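# Flip the remote face up on the mat, top end left

## Task

Get the remote lying face up on the mat with its top end pointing to the left, and make sure anything that was already satisfied is still satisfied when you finish.

## Robot and tools

Robot: two arms in a physics simulator, left_arm carrying a left hand and right_arm carrying a right hand (mirror images). Base poses in the scene frame: left_arm at (-0.032, +0.296, +0.007) m, quat_wxyz (+1.000, 0, 0, -0.023); right_arm at (-0.012, -0.308, +0.009) m, quat_wxyz (+0.999, 0, 0, -0.032). A two-camera stand is fixed behind the arms. A loose object may occasionally get a brief external nudge.

Scene frame: origin at table-top height, halfway between the nominal arm bases; +z up, +x away from the robot over the table, +y toward left_arm. Arm names do not match image left/right. All reported positions (metres) and quaternions (wxyz) use this frame; reported hand positions and orientations can be a few cm off, worse at long reach.

Hand point axes (right hand): +z along straight fingers toward tips, +x across the palm away from the thumb, +y out of the palm face (palm surface at y = -0.062 m). On the left hand +x points toward the thumb instead. A rigid mast sits at the wrist on the palm side (x +0.05 to +0.10, z -0.16 to -0.11, up to y = +0.06; x sign flips on the left hand) and can collide. Straight fingertips reach about 0.139 m past the knuckles at z = -0.017 m; fingertips carry rubber caps, the rest is hard plastic.

execute_actions(actions, cameras). actions is a list of actions run one after another; each action lasts 0.5 s and is a table of up to 15 rows (one per 1/30 s control step); if fewer rows are given, the final row is held for the remaining steps. Every row has exactly 48 numbers, each in [-1, 1], covering both arms even when only one moves, in this order: left_arm dx, dy, dz, rx, ry, rz; 16 left hand motor numbers; left current_limit; left speed; then right_arm dx, dy, dz, rx, ry, rz; 16 right hand motor numbers; right current_limit; right speed.

Arm numbers are offsets, not poses: they give a target relative to that arm's Hand target at the start of the action, along scene-frame axes, with rotation about the Hand target position. Every row in an action is measured from that same starting target, not from the row before; but each new action starts from the updated target, so sending the same offset again moves further. Scale: 1.0 equals 0.6 m for dx, dy, dz and 180 degrees for rx, ry, rz (a single rotation vector). A translation longer than 1.0 is scaled down along its direction. Per step the commanded orientation is clipped to within 40 degrees of the measured one; position is favoured if both cannot be reached. The hand often stops short of its target; waiting does not help, but the next action (even all zeros) re-requests it, and you may add the missing distance as an offset. Tiny moves may not start. The right arm's elbow sags under load, so command higher if needed. To stop pushing into something, move the target back beyond the hand point. With the wrist near the first joint axis, small moves can swing the whole arm.

Hand numbers are absolute goal angles, each mapped linearly between the hinge's two stops (angle at +1, angle at -1; value that is straight). Order: index_mcp, index_abd, index_pip, index_dip, middle_mcp, middle_abd, middle_pip, middle_dip, ring_mcp, ring_abd, ring_pip, ring_dip, thumb_cmc, thumb_axl, thumb_mcp, thumb_ipl. Finger _mcp bends at the knuckle toward the palm (+128, -18; -0.75); _abd swings sideways away from the thumb (+60, -60; +0.00); _pip (+108, -29; -0.58); _dip (+117, -21; -0.70). thumb_cmc brings the thumb from beside the palm to in front of it (+120, -20; -0.71); thumb_axl rotates it about its own straight line (+140, -27; -0.68); thumb_mcp (+109, -69; -0.23) and thumb_ipl (+108, -77; -0.17) bend it. A 0 is a real goal, not 'unchanged': to keep a hand as is, resend its hand_goal, hand_current_limit and hand_speed. current_limit maps -1..+1 to 0..550 mA (floor 11 mA) and also limits hinge speed; very low values may not lift a finger. speed sets motor rate to (speed + 1)/2 of 8.5 rad/s. Initial values: current_limit +0.4, speed -0.6; last written values persist. A finger presses only while its goal lies past the object surface.

cameras: list of names, ["all"], [] for none; omitted/null means all for an empty actions list, none otherwise. Unknown names invalidate the call. Cameras: cam_head_left (896x504), cam_head_right (896x504), cam_high (896x504), cam_left_wrist (672x504), cam_right_wrist (672x504). Calibration (K, distortion, T_world_to_cam) is supplied; fixed cameras may have shifted by up to about 2.3 degrees and 9 mm, wrist camera images may lag while moving.

zoom_image(camera, region): closer look at the latest image of one camera from the newest set; region [x0, y0, x1, y1] in that image's pixels, origin top-left, at most 504 by 504.

finished_scene(scene): ends the current scene irreversibly, giving its integer number; the goal must hold with the robot released.

Results: per arm end_effector_position, end_effector_quat_wxyz, Hand target (last commanded pose after clipping, base of next offsets), joint positions, velocities (may be shown as 'within noise' or omitted), joint torques (include arm weight; numbers 3 and 4 wrap at ±28 N m), some step positions, motor temperatures; per hand hand_goal, hand_measured, hand_current_ma (positive pushes toward -1), hand_state (moving, goal, blocked, overload), hand_current_limit, hand_speed.

Avoid: dropping or releasing moving objects, slamming, hard hits or pushes, anything leaving the table, contact between the two arms or one hand gripping the other. A hand motor at 495 mA or more for 5 s shuts down for 10 s. Motors heat when holding loads, stretching out, or pushing at unreachable targets; MOTOR HOT appears at 85 °C, and at 100 °C that arm goes limp for 30-60 s. During an arm stop hand commands are discarded while old goals keep acting. Joint ranges (rad): waist -2.880..2.880, shoulder 0.000..3.142, elbow 0.000..3.019 (straight 2.964), wrist pitch -1.693..1.571, wrist yaw -1.571..1.571, wrist roll -2.094..2.094.

Each tool is called after ">>>" as name(argument=value, ...), one argument or row to a line, values as JSON.

## Session

>>> execute_actions(
  actions=[],
)

Scene clock: 0.00 s.
left_arm: end_effector_position=(+0.4981, +0.0010, +0.2493) hand_goal=(-0.754, +0.000, -0.576, -0.696, -0.754, +0.000, -0.576, -0.696, -0.754, +0.000, -0.576, -0.696, -0.714, -0.678, -0.226, -0.168) hand_measured=(-0.754, +0.000, -0.576, -0.696, -0.754, +0.000, -0.576, -0.696, -0.754, +0.000, -0.576, -0.696, -0.714, -0.678, -0.226, -0.168) hand_current_ma=(+0, +0, +0, +0, +0, +0, +0, +0, +0, +0, +0, +0, +0, +0, +0, +0) hand_state=(goal, goal, goal, goal, goal, goal, goal, goal, goal, goal, goal, goal, goal, goal, goal, goal) hand_current_limit=0.40 hand_speed=-0.60 end_effector_quat_wxyz=(+0.428, +0.578, +0.675, +0.165) | right_arm: end_effector_position=(+0.3656, -0.4804, +0.1570) hand_goal=(-0.754, +0.000, -0.576, -0.696, -0.754, +0.000, -0.576, -0.696, -0.754, +0.000, -0.576, -0.696, -0.714, -0.678, -0.226, -0.168) hand_measured=(-0.754, +0.000, -0.576, -0.696, -0.754, +0.000, -0.576, -0.696, -0.754, +0.000, -0.576, -0.696, -0.714, -0.678, -0.226, -0.168) hand_current_ma=(+0, +0, +0, +0, +0, +0, +0, +0, +0, +0, +0, +0, +0, +0, +0, +0) hand_state=(goal, goal, goal, goal, goal, goal, goal, goal, goal, goal, goal, goal, goal, goal, goal, goal) hand_current_limit=0.40 hand_speed=-0.60 end_effector_quat_wxyz=(+0.443, +0.705, +0.467, -0.297)
Joint positions: left_arm=[-0.66 1.474 0.987 -0.164 -0.297 -0.715] | right_arm=[0.091 1.441 0.668 -0.865 1.124 0.471]
Joint velocities: within noise
Joint torques (N m): no reading
Motor temperatures (°C): left_arm=[42 35 38 35 30 35] | right_arm=[36 30 39 28 36 31]
Heat: left arm: hottest waist 42 °C; right arm: hottest elbow 39 °C.
Hand target: left_arm +0.5043, -0.0042, +0.2669; +0.444, +0.570, +0.671, +0.165 | right_arm +0.3730, -0.4802, +0.1659; +0.449, +0.709, +0.461, -0.288

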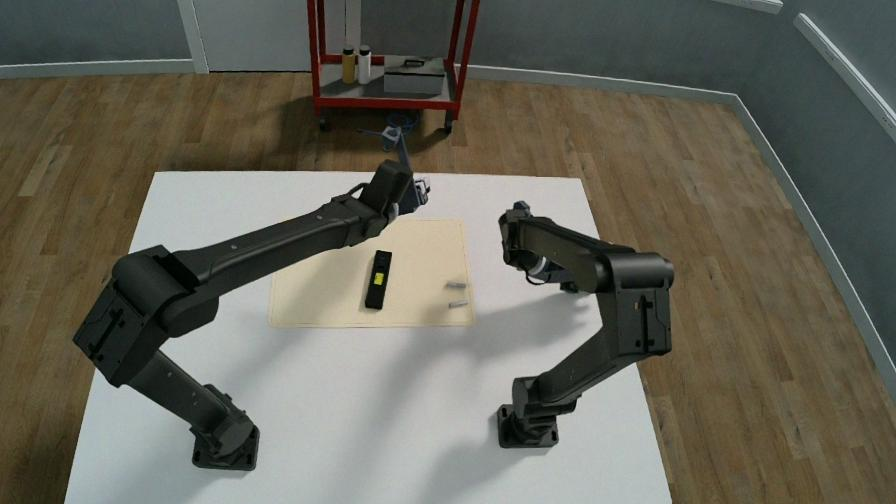

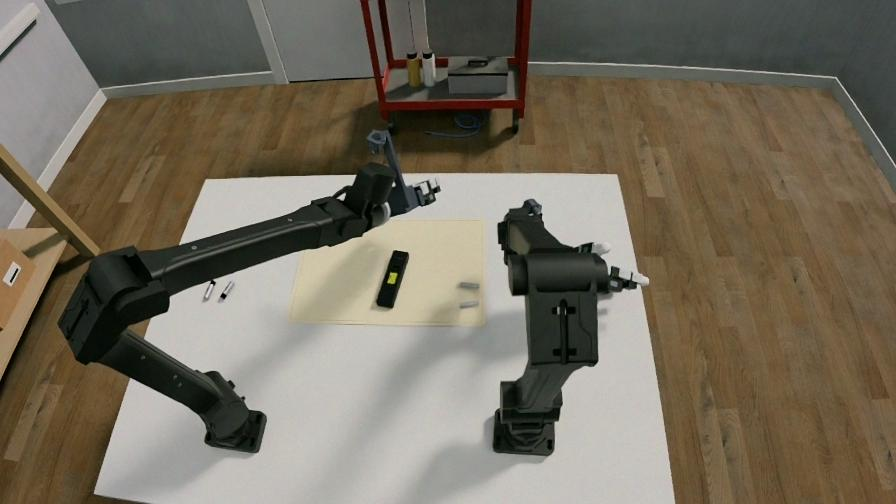

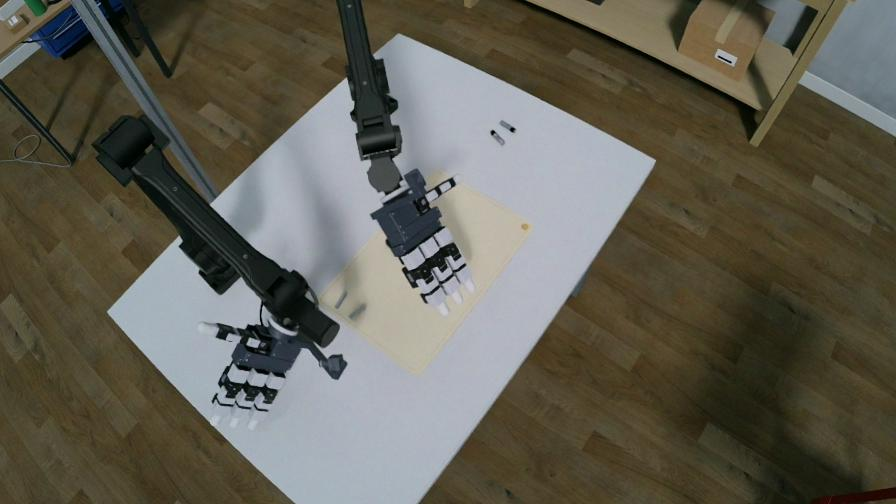

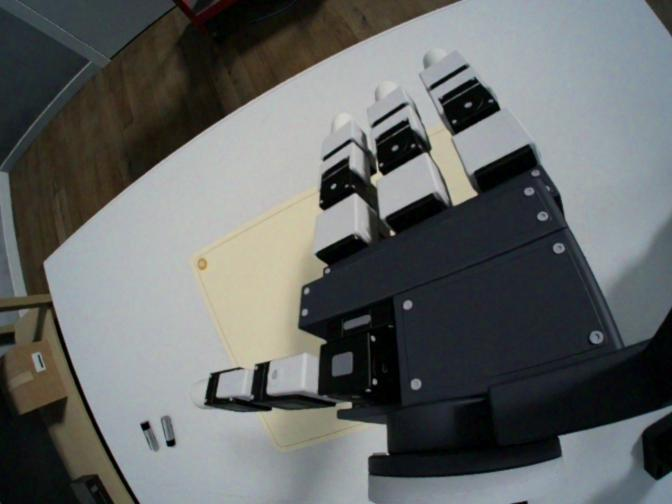

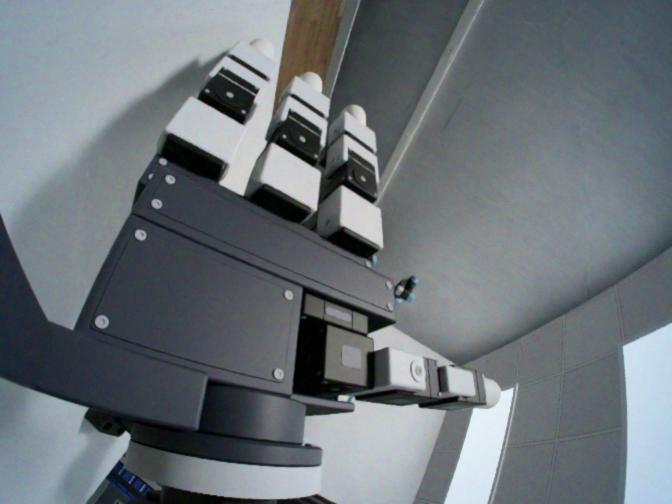

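>>> zoom_image(
  camera="cam_head_right",
  region=[280, 200, 500, 340],
)

>>> zoom_image(
  camera="cam_head_left",
  region=[260, 200, 480, 340],
)

>>> zoom_image(
  camera="cam_high",
  region=[300, 100, 560, 400],
)

Scaled by 2.291.

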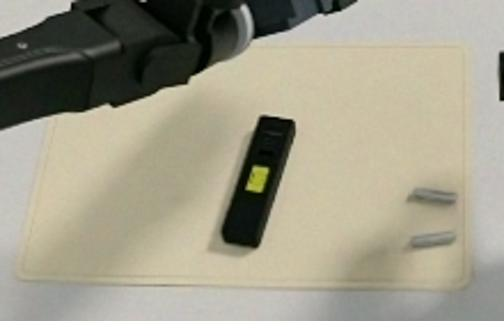

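Scaled by 2.291.

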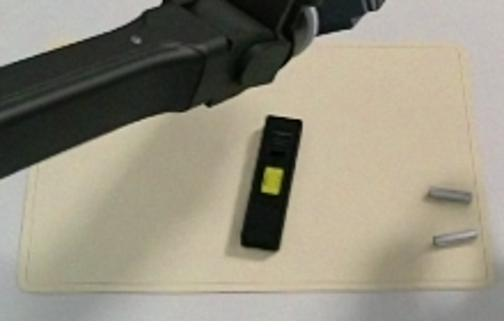

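Scaled by 1.680.

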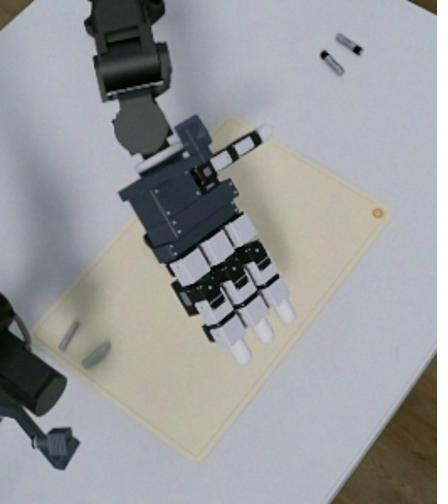

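>>> execute_actions(
  actions=[
    [[-0.1,0.2,0.05,0,0,0,-0.754,0,-0.576,-0.696,-0.754,0,-0.576,-0.696,-0.754,0,-0.576,-0.696,-0.714,-0.678,-0.226,-0.168,0.4,-0.6,0,0,0,0,0,0,-0.754,0,-0.576,-0.696,-0.754,0,-0.576,-0.696,-0.754,0,-0.576,-0.696,-0.714,-0.678,-0.226,-0.168,0.4,-0.6]],
    [[-0.1,0.2,0.0,0,0,0,-0.754,0,-0.576,-0.696,-0.754,0,-0.576,-0.696,-0.754,0,-0.576,-0.696,-0.714,-0.678,-0.226,-0.168,0.4,-0.6,0,0,0,0,0,0,-0.754,0,-0.576,-0.696,-0.754,0,-0.576,-0.696,-0.754,0,-0.576,-0.696,-0.714,-0.678,-0.226,-0.168,0.4,-0.6]],
  ],
  cameras=["cam_head_left","cam_head_right","cam_high"],
)

Scene clock: 22.47 s.
left_arm: end_effector_position=(+0.3812, +0.2406, +0.2866) hand_goal=(-0.754, +0.000, -0.576, -0.696, -0.754, +0.000, -0.576, -0.696, -0.754, +0.000, -0.576, -0.696, -0.714, -0.678, -0.226, -0.168) hand_measured=(-0.760, -0.002, -0.578, -0.696, -0.762, -0.002, -0.576, -0.696, -0.762, -0.002, -0.576, -0.696, -0.720, -0.678, -0.222, -0.168) hand_current_ma=(-12, -2, -1, +0, -14, -2, -1, +0, -13, -2, -1, +0, -10, +1, +10, +0) hand_state=(goal, goal, goal, goal, goal, goal, goal, goal, goal, goal, goal, goal, goal, goal, goal, goal) hand_current_limit=0.40 hand_speed=-0.60 end_effector_quat_wxyz=(+0.442, +0.563, +0.679, +0.163) | right_arm: end_effector_position=(+0.3656, -0.4804, +0.1570) hand_goal=(-0.754, +0.000, -0.576, -0.696, -0.754, +0.000, -0.576, -0.696, -0.754, +0.000, -0.576, -0.696, -0.714, -0.678, -0.226, -0.168) hand_measured=(-0.754, +0.000, -0.576, -0.696, -0.754, +0.000, -0.576, -0.696, -0.754, +0.000, -0.576, -0.696, -0.714, -0.678, -0.226, -0.168) hand_current_ma=(-1, +1, -1, +0, -1, +1, -1, +0, -1, +1, -1, +0, -2, +2, +0, +1) hand_state=(goal, goal, goal, goal, goal, goal, goal, goal, goal, goal, goal, goal, goal, goal, goal, goal) hand_current_limit=0.40 hand_speed=-0.60 end_effector_quat_wxyz=(+0.443, +0.705, +0.467, -0.297)
Joint positions: left_arm=[-0.19 0.761 0.562 -0.394 0.086 -0.467] | right_arm=[0.091 1.441 0.668 -0.865 1.124 0.471]
Joint torques (N m): left_arm=[0.15 -4.37 11.86 1.73 0.14 0.24] | right_arm=[-1.49 -6.07 7.13 0.17 1.11 0.16]
Motor temperatures (°C): left_arm=[42 36 48 35 30 35] | right_arm=[35 30 40 28 38 30]
Heat: left arm: hottest elbow 48 °C; right arm: hottest elbow 40 °C.
Hand target: left_arm +0.3844, +0.2359, +0.2969; +0.444, +0.570, +0.671, +0.165 | right_arm +0.3730, -0.4802, +0.1659; +0.449, +0.709, +0.461, -0.288
Off the commanded pose: left_arm 0.012 m, 1 deg | right_arm 0.012 m, 1 deg.
Step readings (end_effector_position of left_arm | right_arm):
0: (+0.4981, +0.0010, +0.2493) | (+0.3656, -0.4804, +0.1570)
1: (+0.4937, +0.0058, +0.2442) | (+0.3656, -0.4804, +0.1570)
2: (+0.4857, +0.0146, +0.2446) | (+0.3656, -0.4804, +0.1570)
4: (+0.4620, +0.0627, +0.2475) | (+0.3656, -0.4804, +0.1570)
8: (+0.4429, +0.1294, +0.2892) | (+0.3656, -0.4804, +0.1570)
15: (+0.4398, +0.1238, +0.2998) | (+0.3656, -0.4804, +0.1570)
16: (+0.4368, +0.1236, +0.2904) | (+0.3656, -0.4804, +0.1570)
17: (+0.4302, +0.1317, +0.2842) | (+0.3656, -0.4804, +0.1570)
19: (+0.4086, +0.1825, +0.2723) | (+0.3656, -0.4804, +0.1570)
23: (+0.3818, +0.2481, +0.2864) | (+0.3656, -0.4804, +0.1570)
30: (+0.3802, +0.2416, +0.2894) | (+0.3656, -0.4804, +0.1570)
Images, in order (width x height): cam_head_left 896x504, cam_head_right 896x504, cam_high 896x504.

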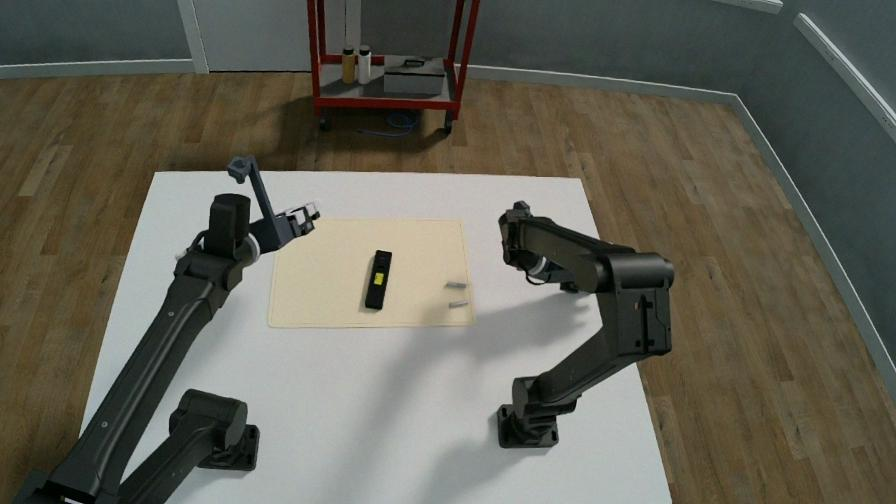

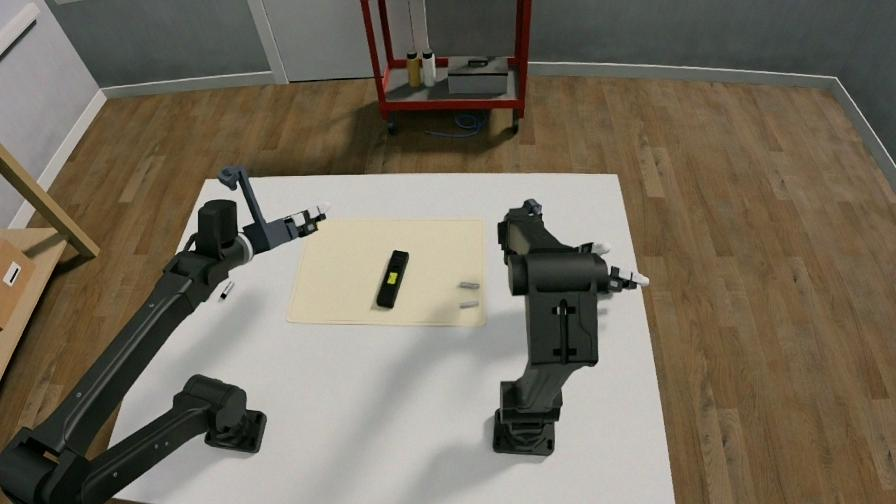

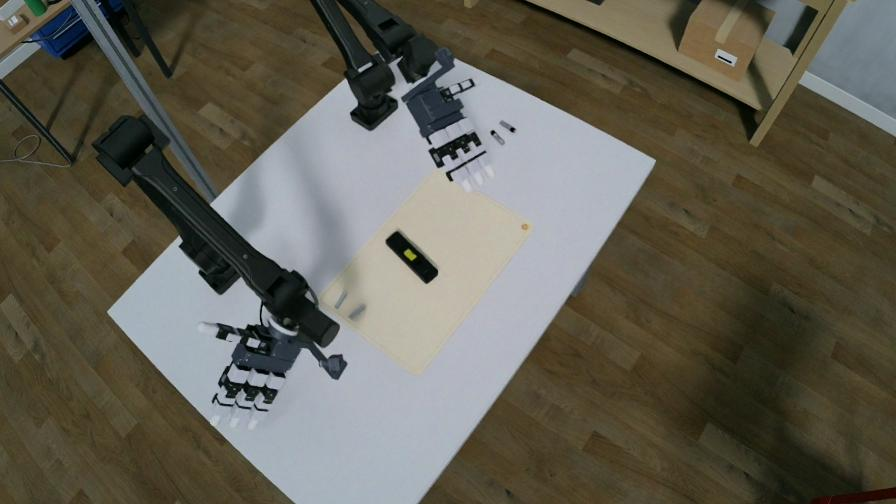

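>>> zoom_image(
  camera="cam_high",
  region=[370, 210, 460, 300],
)

>>> zoom_image(
  camera="cam_head_right",
  region=[360, 235, 440, 315],
)

>>> zoom_image(
  camera="cam_head_left",
  region=[430, 260, 490, 320],
)

Scaled by 5.600.

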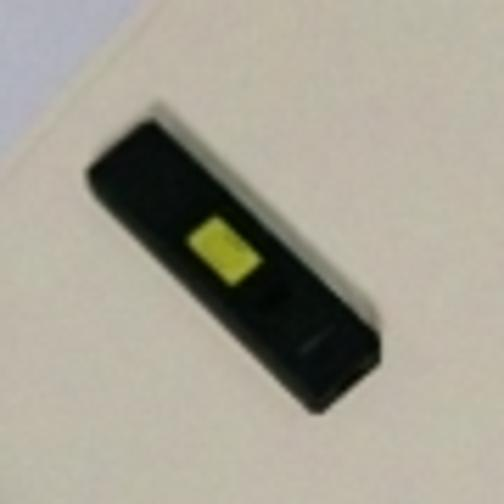

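Scaled by 6.300.

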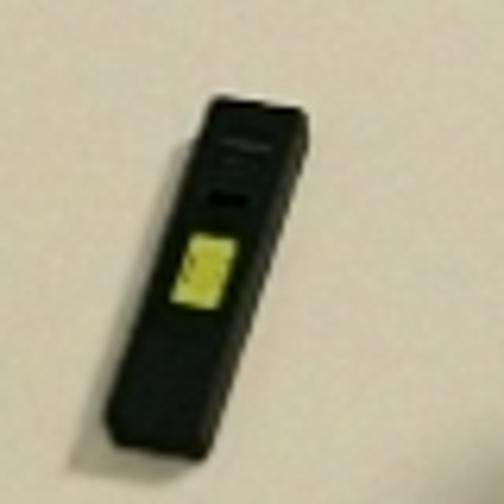

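Scaled by 8.400.

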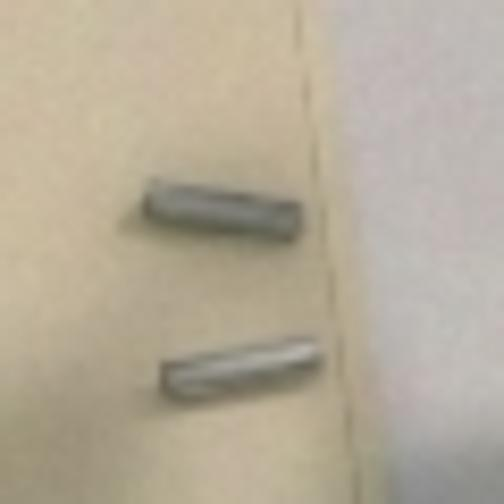

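>>> execute_actions(
  actions=[
    [[0.013,-0.18,-0.03,-0.125,0,0,-0.754,0,-0.576,-0.696,-0.754,0,-0.576,-0.696,-0.754,0,-0.576,-0.696,-0.714,-0.678,-0.226,-0.168,0.4,-0.6,0,0,0,0,0,0,-0.754,0,-0.576,-0.696,-0.754,0,-0.576,-0.696,-0.754,0,-0.576,-0.696,-0.714,-0.678,-0.226,-0.168,0.4,-0.6]],
    [[0.013,-0.18,-0.03,-0.125,0,0,-0.754,0,-0.576,-0.696,-0.754,0,-0.576,-0.696,-0.754,0,-0.576,-0.696,-0.714,-0.678,-0.226,-0.168,0.4,-0.6,0,0,0,0,0,0,-0.754,0,-0.576,-0.696,-0.754,0,-0.576,-0.696,-0.754,0,-0.576,-0.696,-0.714,-0.678,-0.226,-0.168,0.4,-0.6]],
  ],
  cameras=["cam_left_wrist","cam_high"],
)

Scene clock: 34.10 s.
left_arm: end_effector_position=(+0.3908, +0.0259, +0.2312) hand_goal=(-0.754, +0.000, -0.576, -0.696, -0.754, +0.000, -0.576, -0.696, -0.754, +0.000, -0.576, -0.696, -0.714, -0.678, -0.226, -0.168) hand_measured=(-0.758, -0.006, -0.578, -0.696, -0.760, -0.006, -0.576, -0.696, -0.760, -0.006, -0.576, -0.696, -0.718, -0.678, -0.226, -0.168) hand_current_ma=(-8, -8, -1, +0, -9, -7, -1, +0, -9, -7, -1, +0, -6, +1, +1, +0) hand_state=(goal, goal, goal, goal, goal, goal, goal, goal, goal, goal, goal, goal, goal, goal, goal, goal) hand_current_limit=0.40 hand_speed=-0.60 end_effector_quat_wxyz=(+0.601, +0.378, +0.698, -0.094) | right_arm: end_effector_position=(+0.3656, -0.4804, +0.1570) hand_goal=(-0.754, +0.000, -0.576, -0.696, -0.754, +0.000, -0.576, -0.696, -0.754, +0.000, -0.576, -0.696, -0.714, -0.678, -0.226, -0.168) hand_measured=(-0.754, +0.000, -0.576, -0.696, -0.754, +0.000, -0.576, -0.696, -0.754, +0.000, -0.576, -0.696, -0.714, -0.678, -0.226, -0.168) hand_current_ma=(-1, +1, -1, +0, -1, +1, -1, +0, -1, +1, -1, +0, -2, +2, +0, +1) hand_state=(goal, goal, goal, goal, goal, goal, goal, goal, goal, goal, goal, goal, goal, goal, goal, goal) hand_current_limit=0.40 hand_speed=-0.60 end_effector_quat_wxyz=(+0.443, +0.705, +0.467, -0.297)
Joint positions: left_arm=[-0.742 1.219 0.581 0.372 -0.133 -1.266] | right_arm=[0.091 1.441 0.668 -0.865 1.124 0.471]
Joint torques (N m): left_arm=[0.91 -9.52 11.51 3.47 -0.11 -0.01] | right_arm=[-2.14 -6.18 7.15 0.1 1.2 0.11]
Heat: left arm: hottest elbow 51 °C; right arm: hottest elbow 40 °C.
Hand target: left_arm +0.3998, +0.0199, +0.2608; +0.628, +0.357, +0.683, -0.105 | right_arm +0.3730, -0.4802, +0.1659; +0.449, +0.709, +0.461, -0.288
Off the commanded pose: left_arm 0.032 m, 4 deg | right_arm 0.012 m, 1 deg.
Step readings (end_effector_position of left_arm | right_arm):
0: (+0.3812, +0.2406, +0.2866) | (+0.3656, -0.4804, +0.1570)
1: (+0.3816, +0.2333, +0.2857) | (+0.3656, -0.4804, +0.1570)
2: (+0.3816, +0.2135, +0.2862) | (+0.3656, -0.4804, +0.1570)
4: (+0.3784, +0.1568, +0.2860) | (+0.3656, -0.4804, +0.1570)
8: (+0.3786, +0.1094, +0.2720) | (+0.3656, -0.4804, +0.1570)
15: (+0.3882, +0.1266, +0.2647) | (+0.3656, -0.4804, +0.1570)
16: (+0.3888, +0.1204, +0.2641) | (+0.3656, -0.4804, +0.1570)
17: (+0.3882, +0.1046, +0.2640) | (+0.3656, -0.4804, +0.1570)
19: (+0.3844, +0.0576, +0.2643) | (+0.3656, -0.4804, +0.1570)
23: (+0.3813, +0.0134, +0.2377) | (+0.3656, -0.4804, +0.1570)
30: (+0.3909, +0.0254, +0.2302) | (+0.3656, -0.4804, +0.1570)
camera_calibration:
cam_left_wrist: T_world_to_cam=[[-0.398905, -0.781787, 0.479253, 0.0382601], [-0.913788, 0.295247, -0.278964, 0.348507], [0.0765921, -0.549216, -0.832163, 0.296608], [0, 0, 0, 1]] pos_world=[0.311006, 0.0899175, 0.32571]
Images, in order (width x height): cam_high 896x504, cam_left_wrist 672x504.

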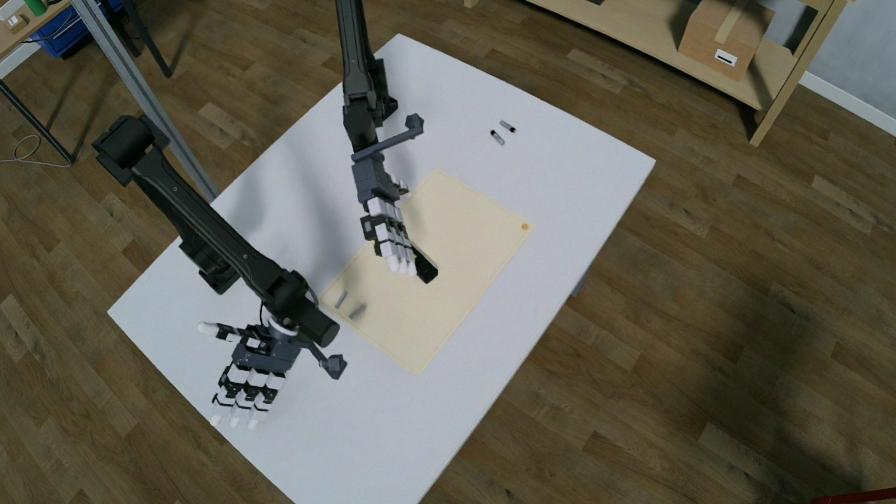

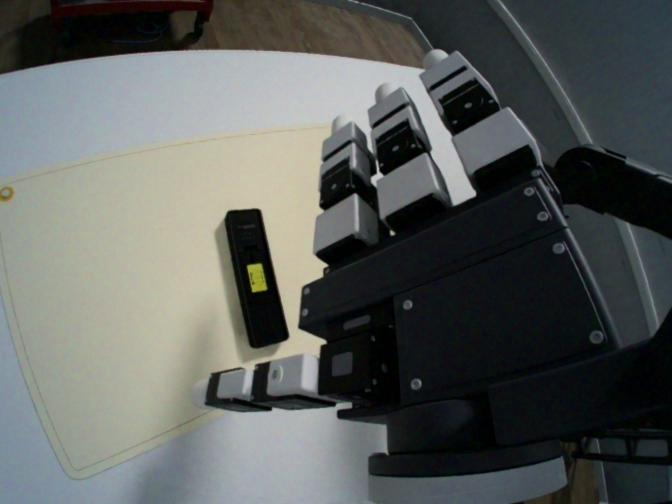

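>>> zoom_image(
  camera="cam_left_wrist",
  region=[180, 190, 340, 360],
)

Scaled by 2.965 from the camera's 672x504 image, which has a finer 960x720 frame.

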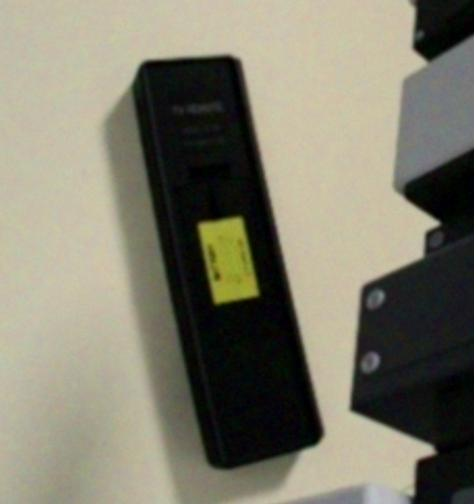

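>>> execute_actions(
  actions=[
    [[0.034,-0.011,0.033,0.1267,0.0791,-0.0645,-0.754,0,-0.576,-0.696,0.5,0,0.6,0.2,-0.754,0,-0.576,-0.696,-0.714,-0.678,-0.226,-0.168,0.4,-0.6,0,0,0,0,0,0,-0.754,0,-0.576,-0.696,-0.754,0,-0.576,-0.696,-0.754,0,-0.576,-0.696,-0.714,-0.678,-0.226,-0.168,0.4,-0.6]],
    [[0.034,-0.011,0.033,0.1267,0.0791,-0.0645,-0.754,0,-0.576,-0.696,0.5,0,0.6,0.2,-0.754,0,-0.576,-0.696,-0.714,-0.678,-0.226,-0.168,0.4,-0.6,0,0,0,0,0,0,-0.754,0,-0.576,-0.696,-0.754,0,-0.576,-0.696,-0.754,0,-0.576,-0.696,-0.714,-0.678,-0.226,-0.168,0.4,-0.6]],
    [[0.034,-0.011,0.033,0.1267,0.0791,-0.0645,-0.754,0,-0.576,-0.696,0.5,0,0.6,0.2,-0.754,0,-0.576,-0.696,-0.714,-0.678,-0.226,-0.168,0.4,-0.6,0,0,0,0,0,0,-0.754,0,-0.576,-0.696,-0.754,0,-0.576,-0.696,-0.754,0,-0.576,-0.696,-0.714,-0.678,-0.226,-0.168,0.4,-0.6]],
  ],
  cameras=["all"],
)

Scene clock: 81.27 s.
left_arm: end_effector_position=(+0.4554, +0.0040, +0.2974) hand_goal=(-0.754, +0.000, -0.576, -0.696, +0.500, +0.000, +0.600, +0.200, -0.754, +0.000, -0.576, -0.696, -0.714, -0.678, -0.226, -0.168) hand_measured=(-0.754, -0.002, -0.576, -0.696, +0.482, -0.002, +0.598, +0.198, -0.754, -0.002, -0.576, -0.696, -0.716, -0.678, -0.220, -0.166) hand_current_ma=(+0, -1, +0, +0, -41, -3, -2, -3, +0, -1, +0, +0, -1, +1, +16, +2) hand_state=(goal, goal, goal, goal, goal, goal, goal, goal, goal, goal, goal, goal, goal, goal, goal, goal) hand_current_limit=0.40 hand_speed=-0.60 end_effector_quat_wxyz=(-0.010, +0.745, +0.667, -0.001) | right_arm: end_effector_position=(+0.3656, -0.4804, +0.1570) hand_goal=(-0.754, +0.000, -0.576, -0.696, -0.754, +0.000, -0.576, -0.696, -0.754, +0.000, -0.576, -0.696, -0.714, -0.678, -0.226, -0.168) hand_measured=(-0.754, +0.000, -0.576, -0.696, -0.754, +0.000, -0.576, -0.696, -0.754, +0.000, -0.576, -0.696, -0.714, -0.678, -0.226, -0.168) hand_current_ma=(-1, +1, -1, +0, -1, +1, -1, +0, -1, +1, -1, +0, -2, +2, +0, +1) hand_state=(goal, goal, goal, goal, goal, goal, goal, goal, goal, goal, goal, goal, goal, goal, goal, goal) hand_current_limit=0.40 hand_speed=-0.60 end_effector_quat_wxyz=(+0.443, +0.705, +0.467, -0.297)
Joint positions: left_arm=[-0.604 1.674 1.774 -1.692 -0.001 -0.541] | right_arm=[0.091 1.441 0.668 -0.865 1.124 0.471]
Joint torques (N m): left_arm=[0.79 -15.74 12.21 -0.16 -0.25 0.15] | right_arm=[-1.85 -6.65 7.05 0.12 1.17 0.12]
Motor temperatures (°C): left_arm=[40 37 53 35 29 33] | right_arm=[35 30 42 28 37 30]
Heat: left arm: hottest elbow 53 °C; right arm: hottest elbow 42 °C.
Hand target: left_arm +0.4611, +0.0000, +0.3203; +0.000, +0.749, +0.662, +0.001 | right_arm +0.3730, -0.4802, +0.1659; +0.449, +0.709, +0.461, -0.288
Off the commanded pose: left_arm 0.024 m, 1 deg | right_arm 0.012 m, 1 deg.
joint sent to its limit (left arm) — joint 4 (wrist pitch), lower limit. The joint targets still meet the commanded pose.
Step readings (end_effector_position of left_arm | right_arm):
0: (+0.3907, +0.0259, +0.2312) | (+0.3656, -0.4804, +0.1570)
1: (+0.3902, +0.0178, +0.2270) | (+0.3656, -0.4804, +0.1570)
2: (+0.3896, +0.0130, +0.2220) | (+0.3656, -0.4804, +0.1570)
4: (+0.3904, +0.0188, +0.2225) | (+0.3656, -0.4804, +0.1570)
8: (+0.4050, +0.0284, +0.2503) | (+0.3656, -0.4804, +0.1570)
15: (+0.4109, +0.0229, +0.2677) | (+0.3656, -0.4804, +0.1570)
16: (+0.4084, +0.0214, +0.2627) | (+0.3656, -0.4804, +0.1570)
17: (+0.4064, +0.0210, +0.2583) | (+0.3656, -0.4804, +0.1570)
19: (+0.4110, +0.0224, +0.2592) | (+0.3656, -0.4804, +0.1570)
23: (+0.4307, +0.0153, +0.2752) | (+0.3656, -0.4804, +0.1570)
30: (+0.4297, +0.0141, +0.2762) | (+0.3656, -0.4804, +0.1570)
31: (+0.4284, +0.0196, +0.2782) | (+0.3656, -0.4804, +0.1570)
32: (+0.4274, +0.0247, +0.2824) | (+0.3656, -0.4804, +0.1570)
34: (+0.4388, +0.0226, +0.2977) | (+0.3656, -0.4804, +0.1570)
38: (+0.4589, +0.0048, +0.3101) | (+0.3656, -0.4804, +0.1570)
45: (+0.4554, +0.0046, +0.2974) | (+0.3656, -0.4804, +0.1570)
camera_calibration:
cam_left_wrist: T_world_to_cam=[[-0.725744, -0.687558, -0.0236628, 0.313212], [-0.413804, 0.408792, 0.813422, -0.120457], [-0.549601, 0.600128, -0.581193, 0.540575], [0, 0, 0, 1]] pos_world=[0.474567, -0.0598214, 0.419572]

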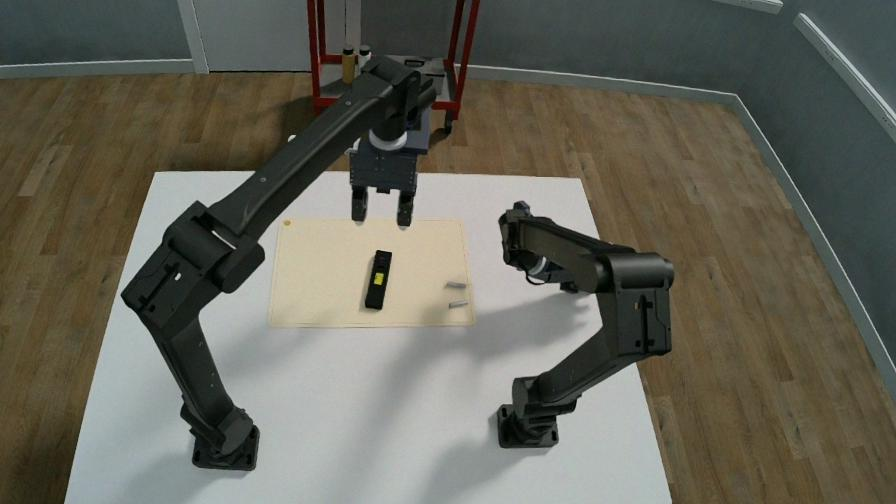

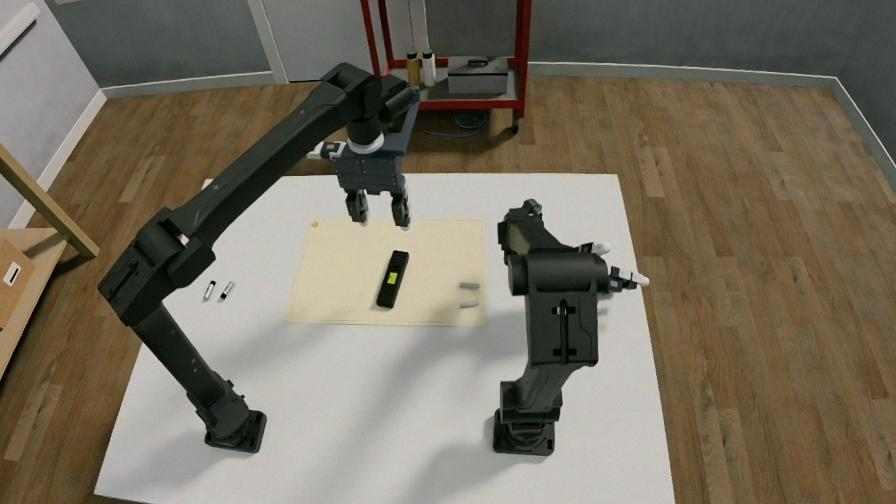

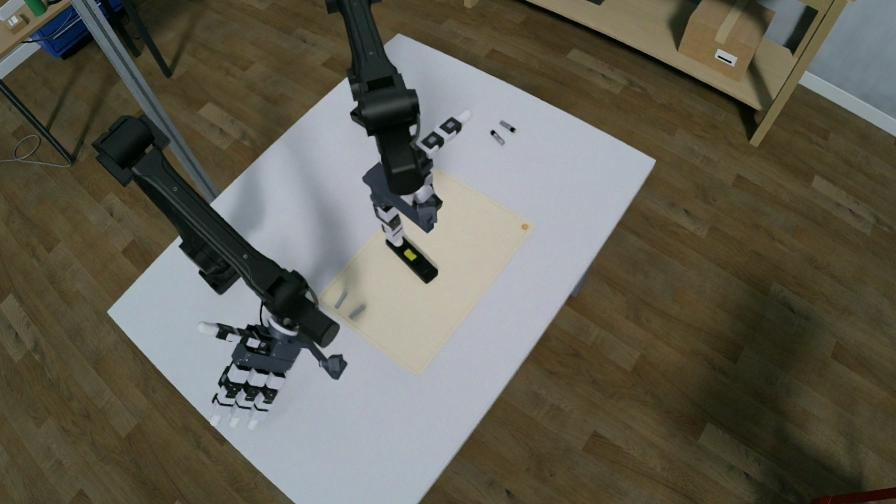

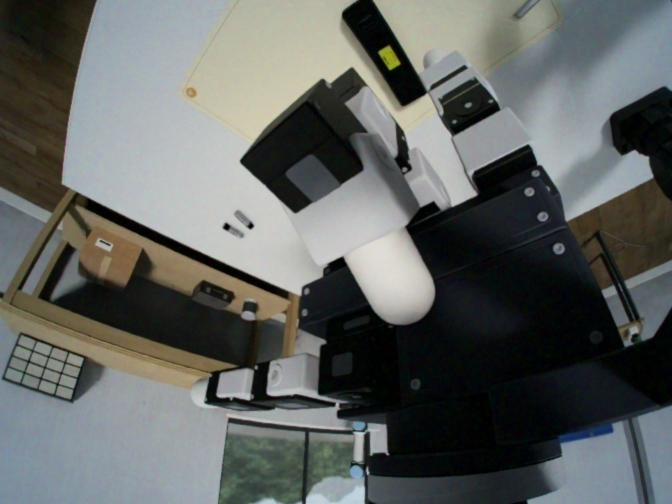

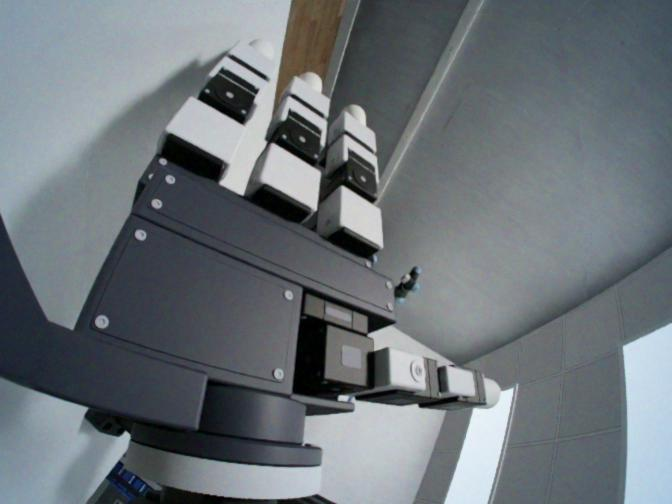

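>>> zoom_image(
  camera="cam_head_left",
  region=[330, 170, 430, 330],
)

>>> zoom_image(
  camera="cam_head_right",
  region=[330, 170, 430, 330],
)

Scaled by 3.150.

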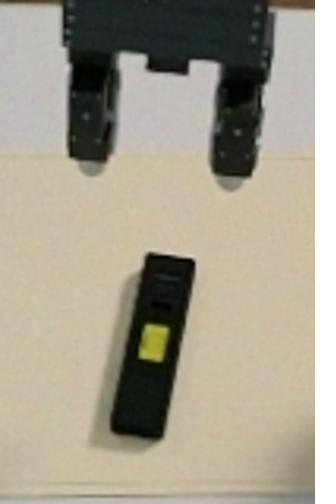

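Scaled by 3.150.

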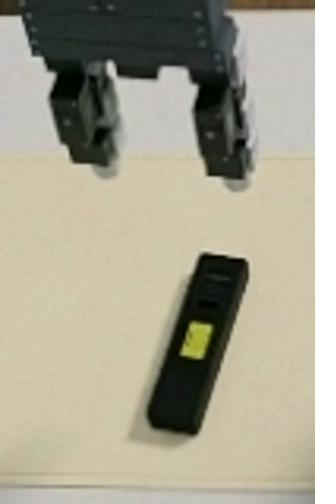

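>>> execute_actions(
  actions=[
    [[0,0,-0.09,0,0,0,-0.754,0,-0.576,-0.696,0.5,0,0.6,0.2,-0.754,0,-0.576,-0.696,-0.714,-0.678,-0.226,-0.168,0.4,-0.6,0,0,0,0,0,0,-0.754,0,-0.576,-0.696,-0.754,0,-0.576,-0.696,-0.754,0,-0.576,-0.696,-0.714,-0.678,-0.226,-0.168,0.4,-0.6]],
    [[0,0,-0.11,0,0,0,-0.754,0,-0.576,-0.696,0.5,0,0.6,0.2,-0.754,0,-0.576,-0.696,-0.714,-0.678,-0.226,-0.168,0.4,-0.6,0,0,0,0,0,0,-0.754,0,-0.576,-0.696,-0.754,0,-0.576,-0.696,-0.754,0,-0.576,-0.696,-0.714,-0.678,-0.226,-0.168,0.4,-0.6]],
    [[0,0,0,0,0,0,-0.754,0,-0.576,-0.696,0.5,0,0.6,0.2,-0.754,0,-0.576,-0.696,-0.714,-0.678,-0.226,-0.168,0.4,-0.6,0,0,0,0,0,0,-0.754,0,-0.576,-0.696,-0.754,0,-0.576,-0.696,-0.754,0,-0.576,-0.696,-0.714,-0.678,-0.226,-0.168,0.4,-0.6]],
  ],
  cameras=["cam_head_left","cam_head_right","cam_high"],
)

>>> zoom_image(
  camera="cam_head_left",
  region=[330, 190, 430, 330],
)

>>> zoom_image(
  camera="cam_head_right",
  region=[330, 190, 430, 330],
)

>>> zoom_image(
  camera="cam_high",
  region=[350, 180, 470, 300],
)

Scene clock: 88.93 s.
left_arm: end_effector_position=(+0.4555, +0.0035, +0.1911) hand_goal=(-0.754, +0.000, -0.576, -0.696, +0.500, +0.000, +0.600, +0.200, -0.754, +0.000, -0.576, -0.696, -0.714, -0.678, -0.226, -0.168) hand_measured=(-0.752, -0.002, -0.576, -0.696, +0.488, -0.002, +0.598, +0.198, -0.752, +0.000, -0.576, -0.696, -0.716, -0.678, -0.222, -0.166) hand_current_ma=(+2, -1, +0, +0, -26, -3, -2, -3, +2, -1, +0, +0, -1, +1, +10, +2) hand_state=(goal, goal, goal, goal, goal, goal, goal, goal, goal, goal, goal, goal, goal, goal, goal, goal) hand_current_limit=0.40 hand_speed=-0.60 end_effector_quat_wxyz=(-0.015, +0.745, +0.666, -0.003) | right_arm: end_effector_position=(+0.3656, -0.4804, +0.1570) hand_goal=(-0.754, +0.000, -0.576, -0.696, -0.754, +0.000, -0.576, -0.696, -0.754, +0.000, -0.576, -0.696, -0.714, -0.678, -0.226, -0.168) hand_measured=(-0.754, +0.000, -0.576, -0.696, -0.754, +0.000, -0.576, -0.696, -0.754, +0.000, -0.576, -0.696, -0.714, -0.678, -0.226, -0.168) hand_current_ma=(-1, +1, -1, +0, -1, +1, -1, +0, -1, +1, -1, +0, -2, +2, +0, +1) hand_state=(goal, goal, goal, goal, goal, goal, goal, goal, goal, goal, goal, goal, goal, goal, goal, goal) hand_current_limit=0.40 hand_speed=-0.60 end_effector_quat_wxyz=(+0.443, +0.705, +0.467, -0.297)
Joint positions: left_arm=[-0.604 1.691 1.52 -1.43 0 -0.539] | right_arm=[0.091 1.441 0.668 -0.865 1.124 0.471]
Joint torques (N m): left_arm=[0.73 -16.32 9.18 0.85 -0.17 0.13] | right_arm=[-1.44 -6.3 7.15 0.16 1.16 0.15]
Motor temperatures (°C): left_arm=[40 37 55 35 29 33] | right_arm=[35 30 42 28 37 30]
Heat: left arm: hottest elbow 55 °C; right arm: hottest elbow 42 °C.
Hand target: left_arm +0.4610, +0.0000, +0.2002; +0.000, +0.749, +0.662, +0.001 | right_arm +0.3730, -0.4802, +0.1659; +0.449, +0.709, +0.461, -0.288
Off the commanded pose: left_arm 0.011 m, 2 deg | right_arm 0.012 m, 1 deg.
Step readings (end_effector_position of left_arm | right_arm):
0: (+0.4554, +0.0039, +0.2974) | (+0.3656, -0.4804, +0.1570)
1: (+0.4564, +0.0031, +0.2942) | (+0.3656, -0.4804, +0.1570)
2: (+0.4576, +0.0022, +0.2910) | (+0.3656, -0.4804, +0.1570)
4: (+0.4571, +0.0026, +0.2793) | (+0.3656, -0.4804, +0.1570)
8: (+0.4556, +0.0038, +0.2648) | (+0.3656, -0.4804, +0.1570)
15: (+0.4566, +0.0029, +0.2646) | (+0.3656, -0.4804, +0.1570)
16: (+0.4579, +0.0020, +0.2591) | (+0.3656, -0.4804, +0.1570)
17: (+0.4591, +0.0011, +0.2536) | (+0.3656, -0.4804, +0.1570)
19: (+0.4568, +0.0026, +0.2316) | (+0.3656, -0.4804, +0.1570)
23: (+0.4527, +0.0057, +0.1970) | (+0.3656, -0.4804, +0.1570)
30: (+0.4555, +0.0035, +0.1911) | (+0.3656, -0.4804, +0.1570)
31: (+0.4555, +0.0035, +0.1911) | (+0.3656, -0.4804, +0.1570)
32: (+0.4555, +0.0035, +0.1911) | (+0.3656, -0.4804, +0.1570)
34: (+0.4555, +0.0035, +0.1911) | (+0.3656, -0.4804, +0.1570)
38: (+0.4555, +0.0035, +0.1911) | (+0.3656, -0.4804, +0.1570)
45: (+0.4555, +0.0035, +0.1911) | (+0.3656, -0.4804, +0.1570)
Images, in order (width x height): cam_head_left 896x504, cam_head_right 896x504, cam_high 896x504.

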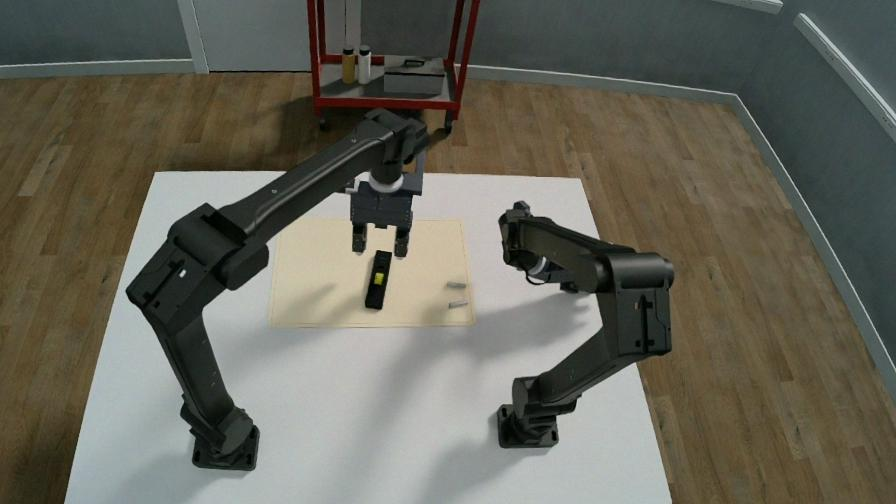

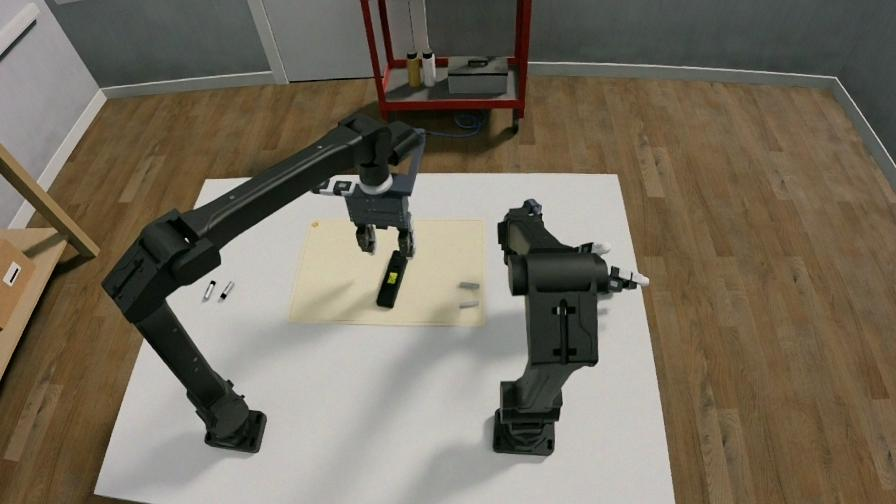

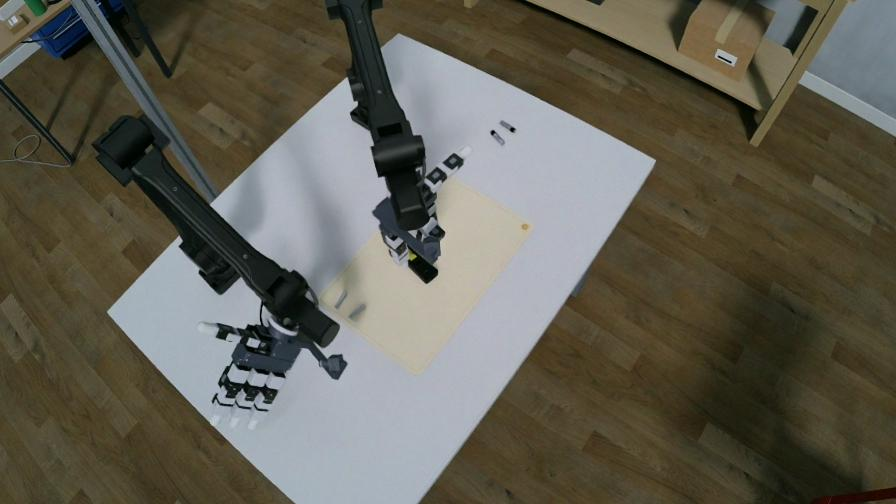

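Scaled by 3.600.

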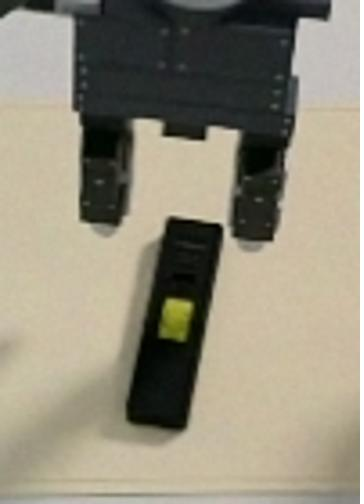

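Scaled by 3.600.

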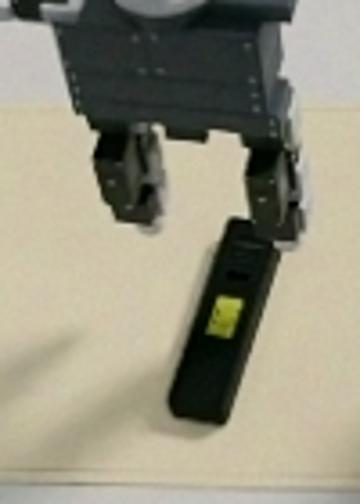

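Scaled by 4.200.

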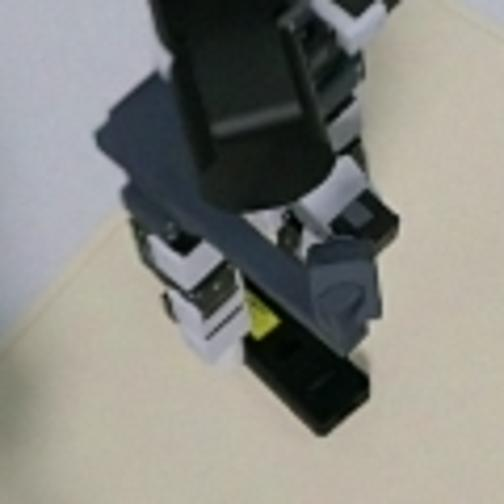

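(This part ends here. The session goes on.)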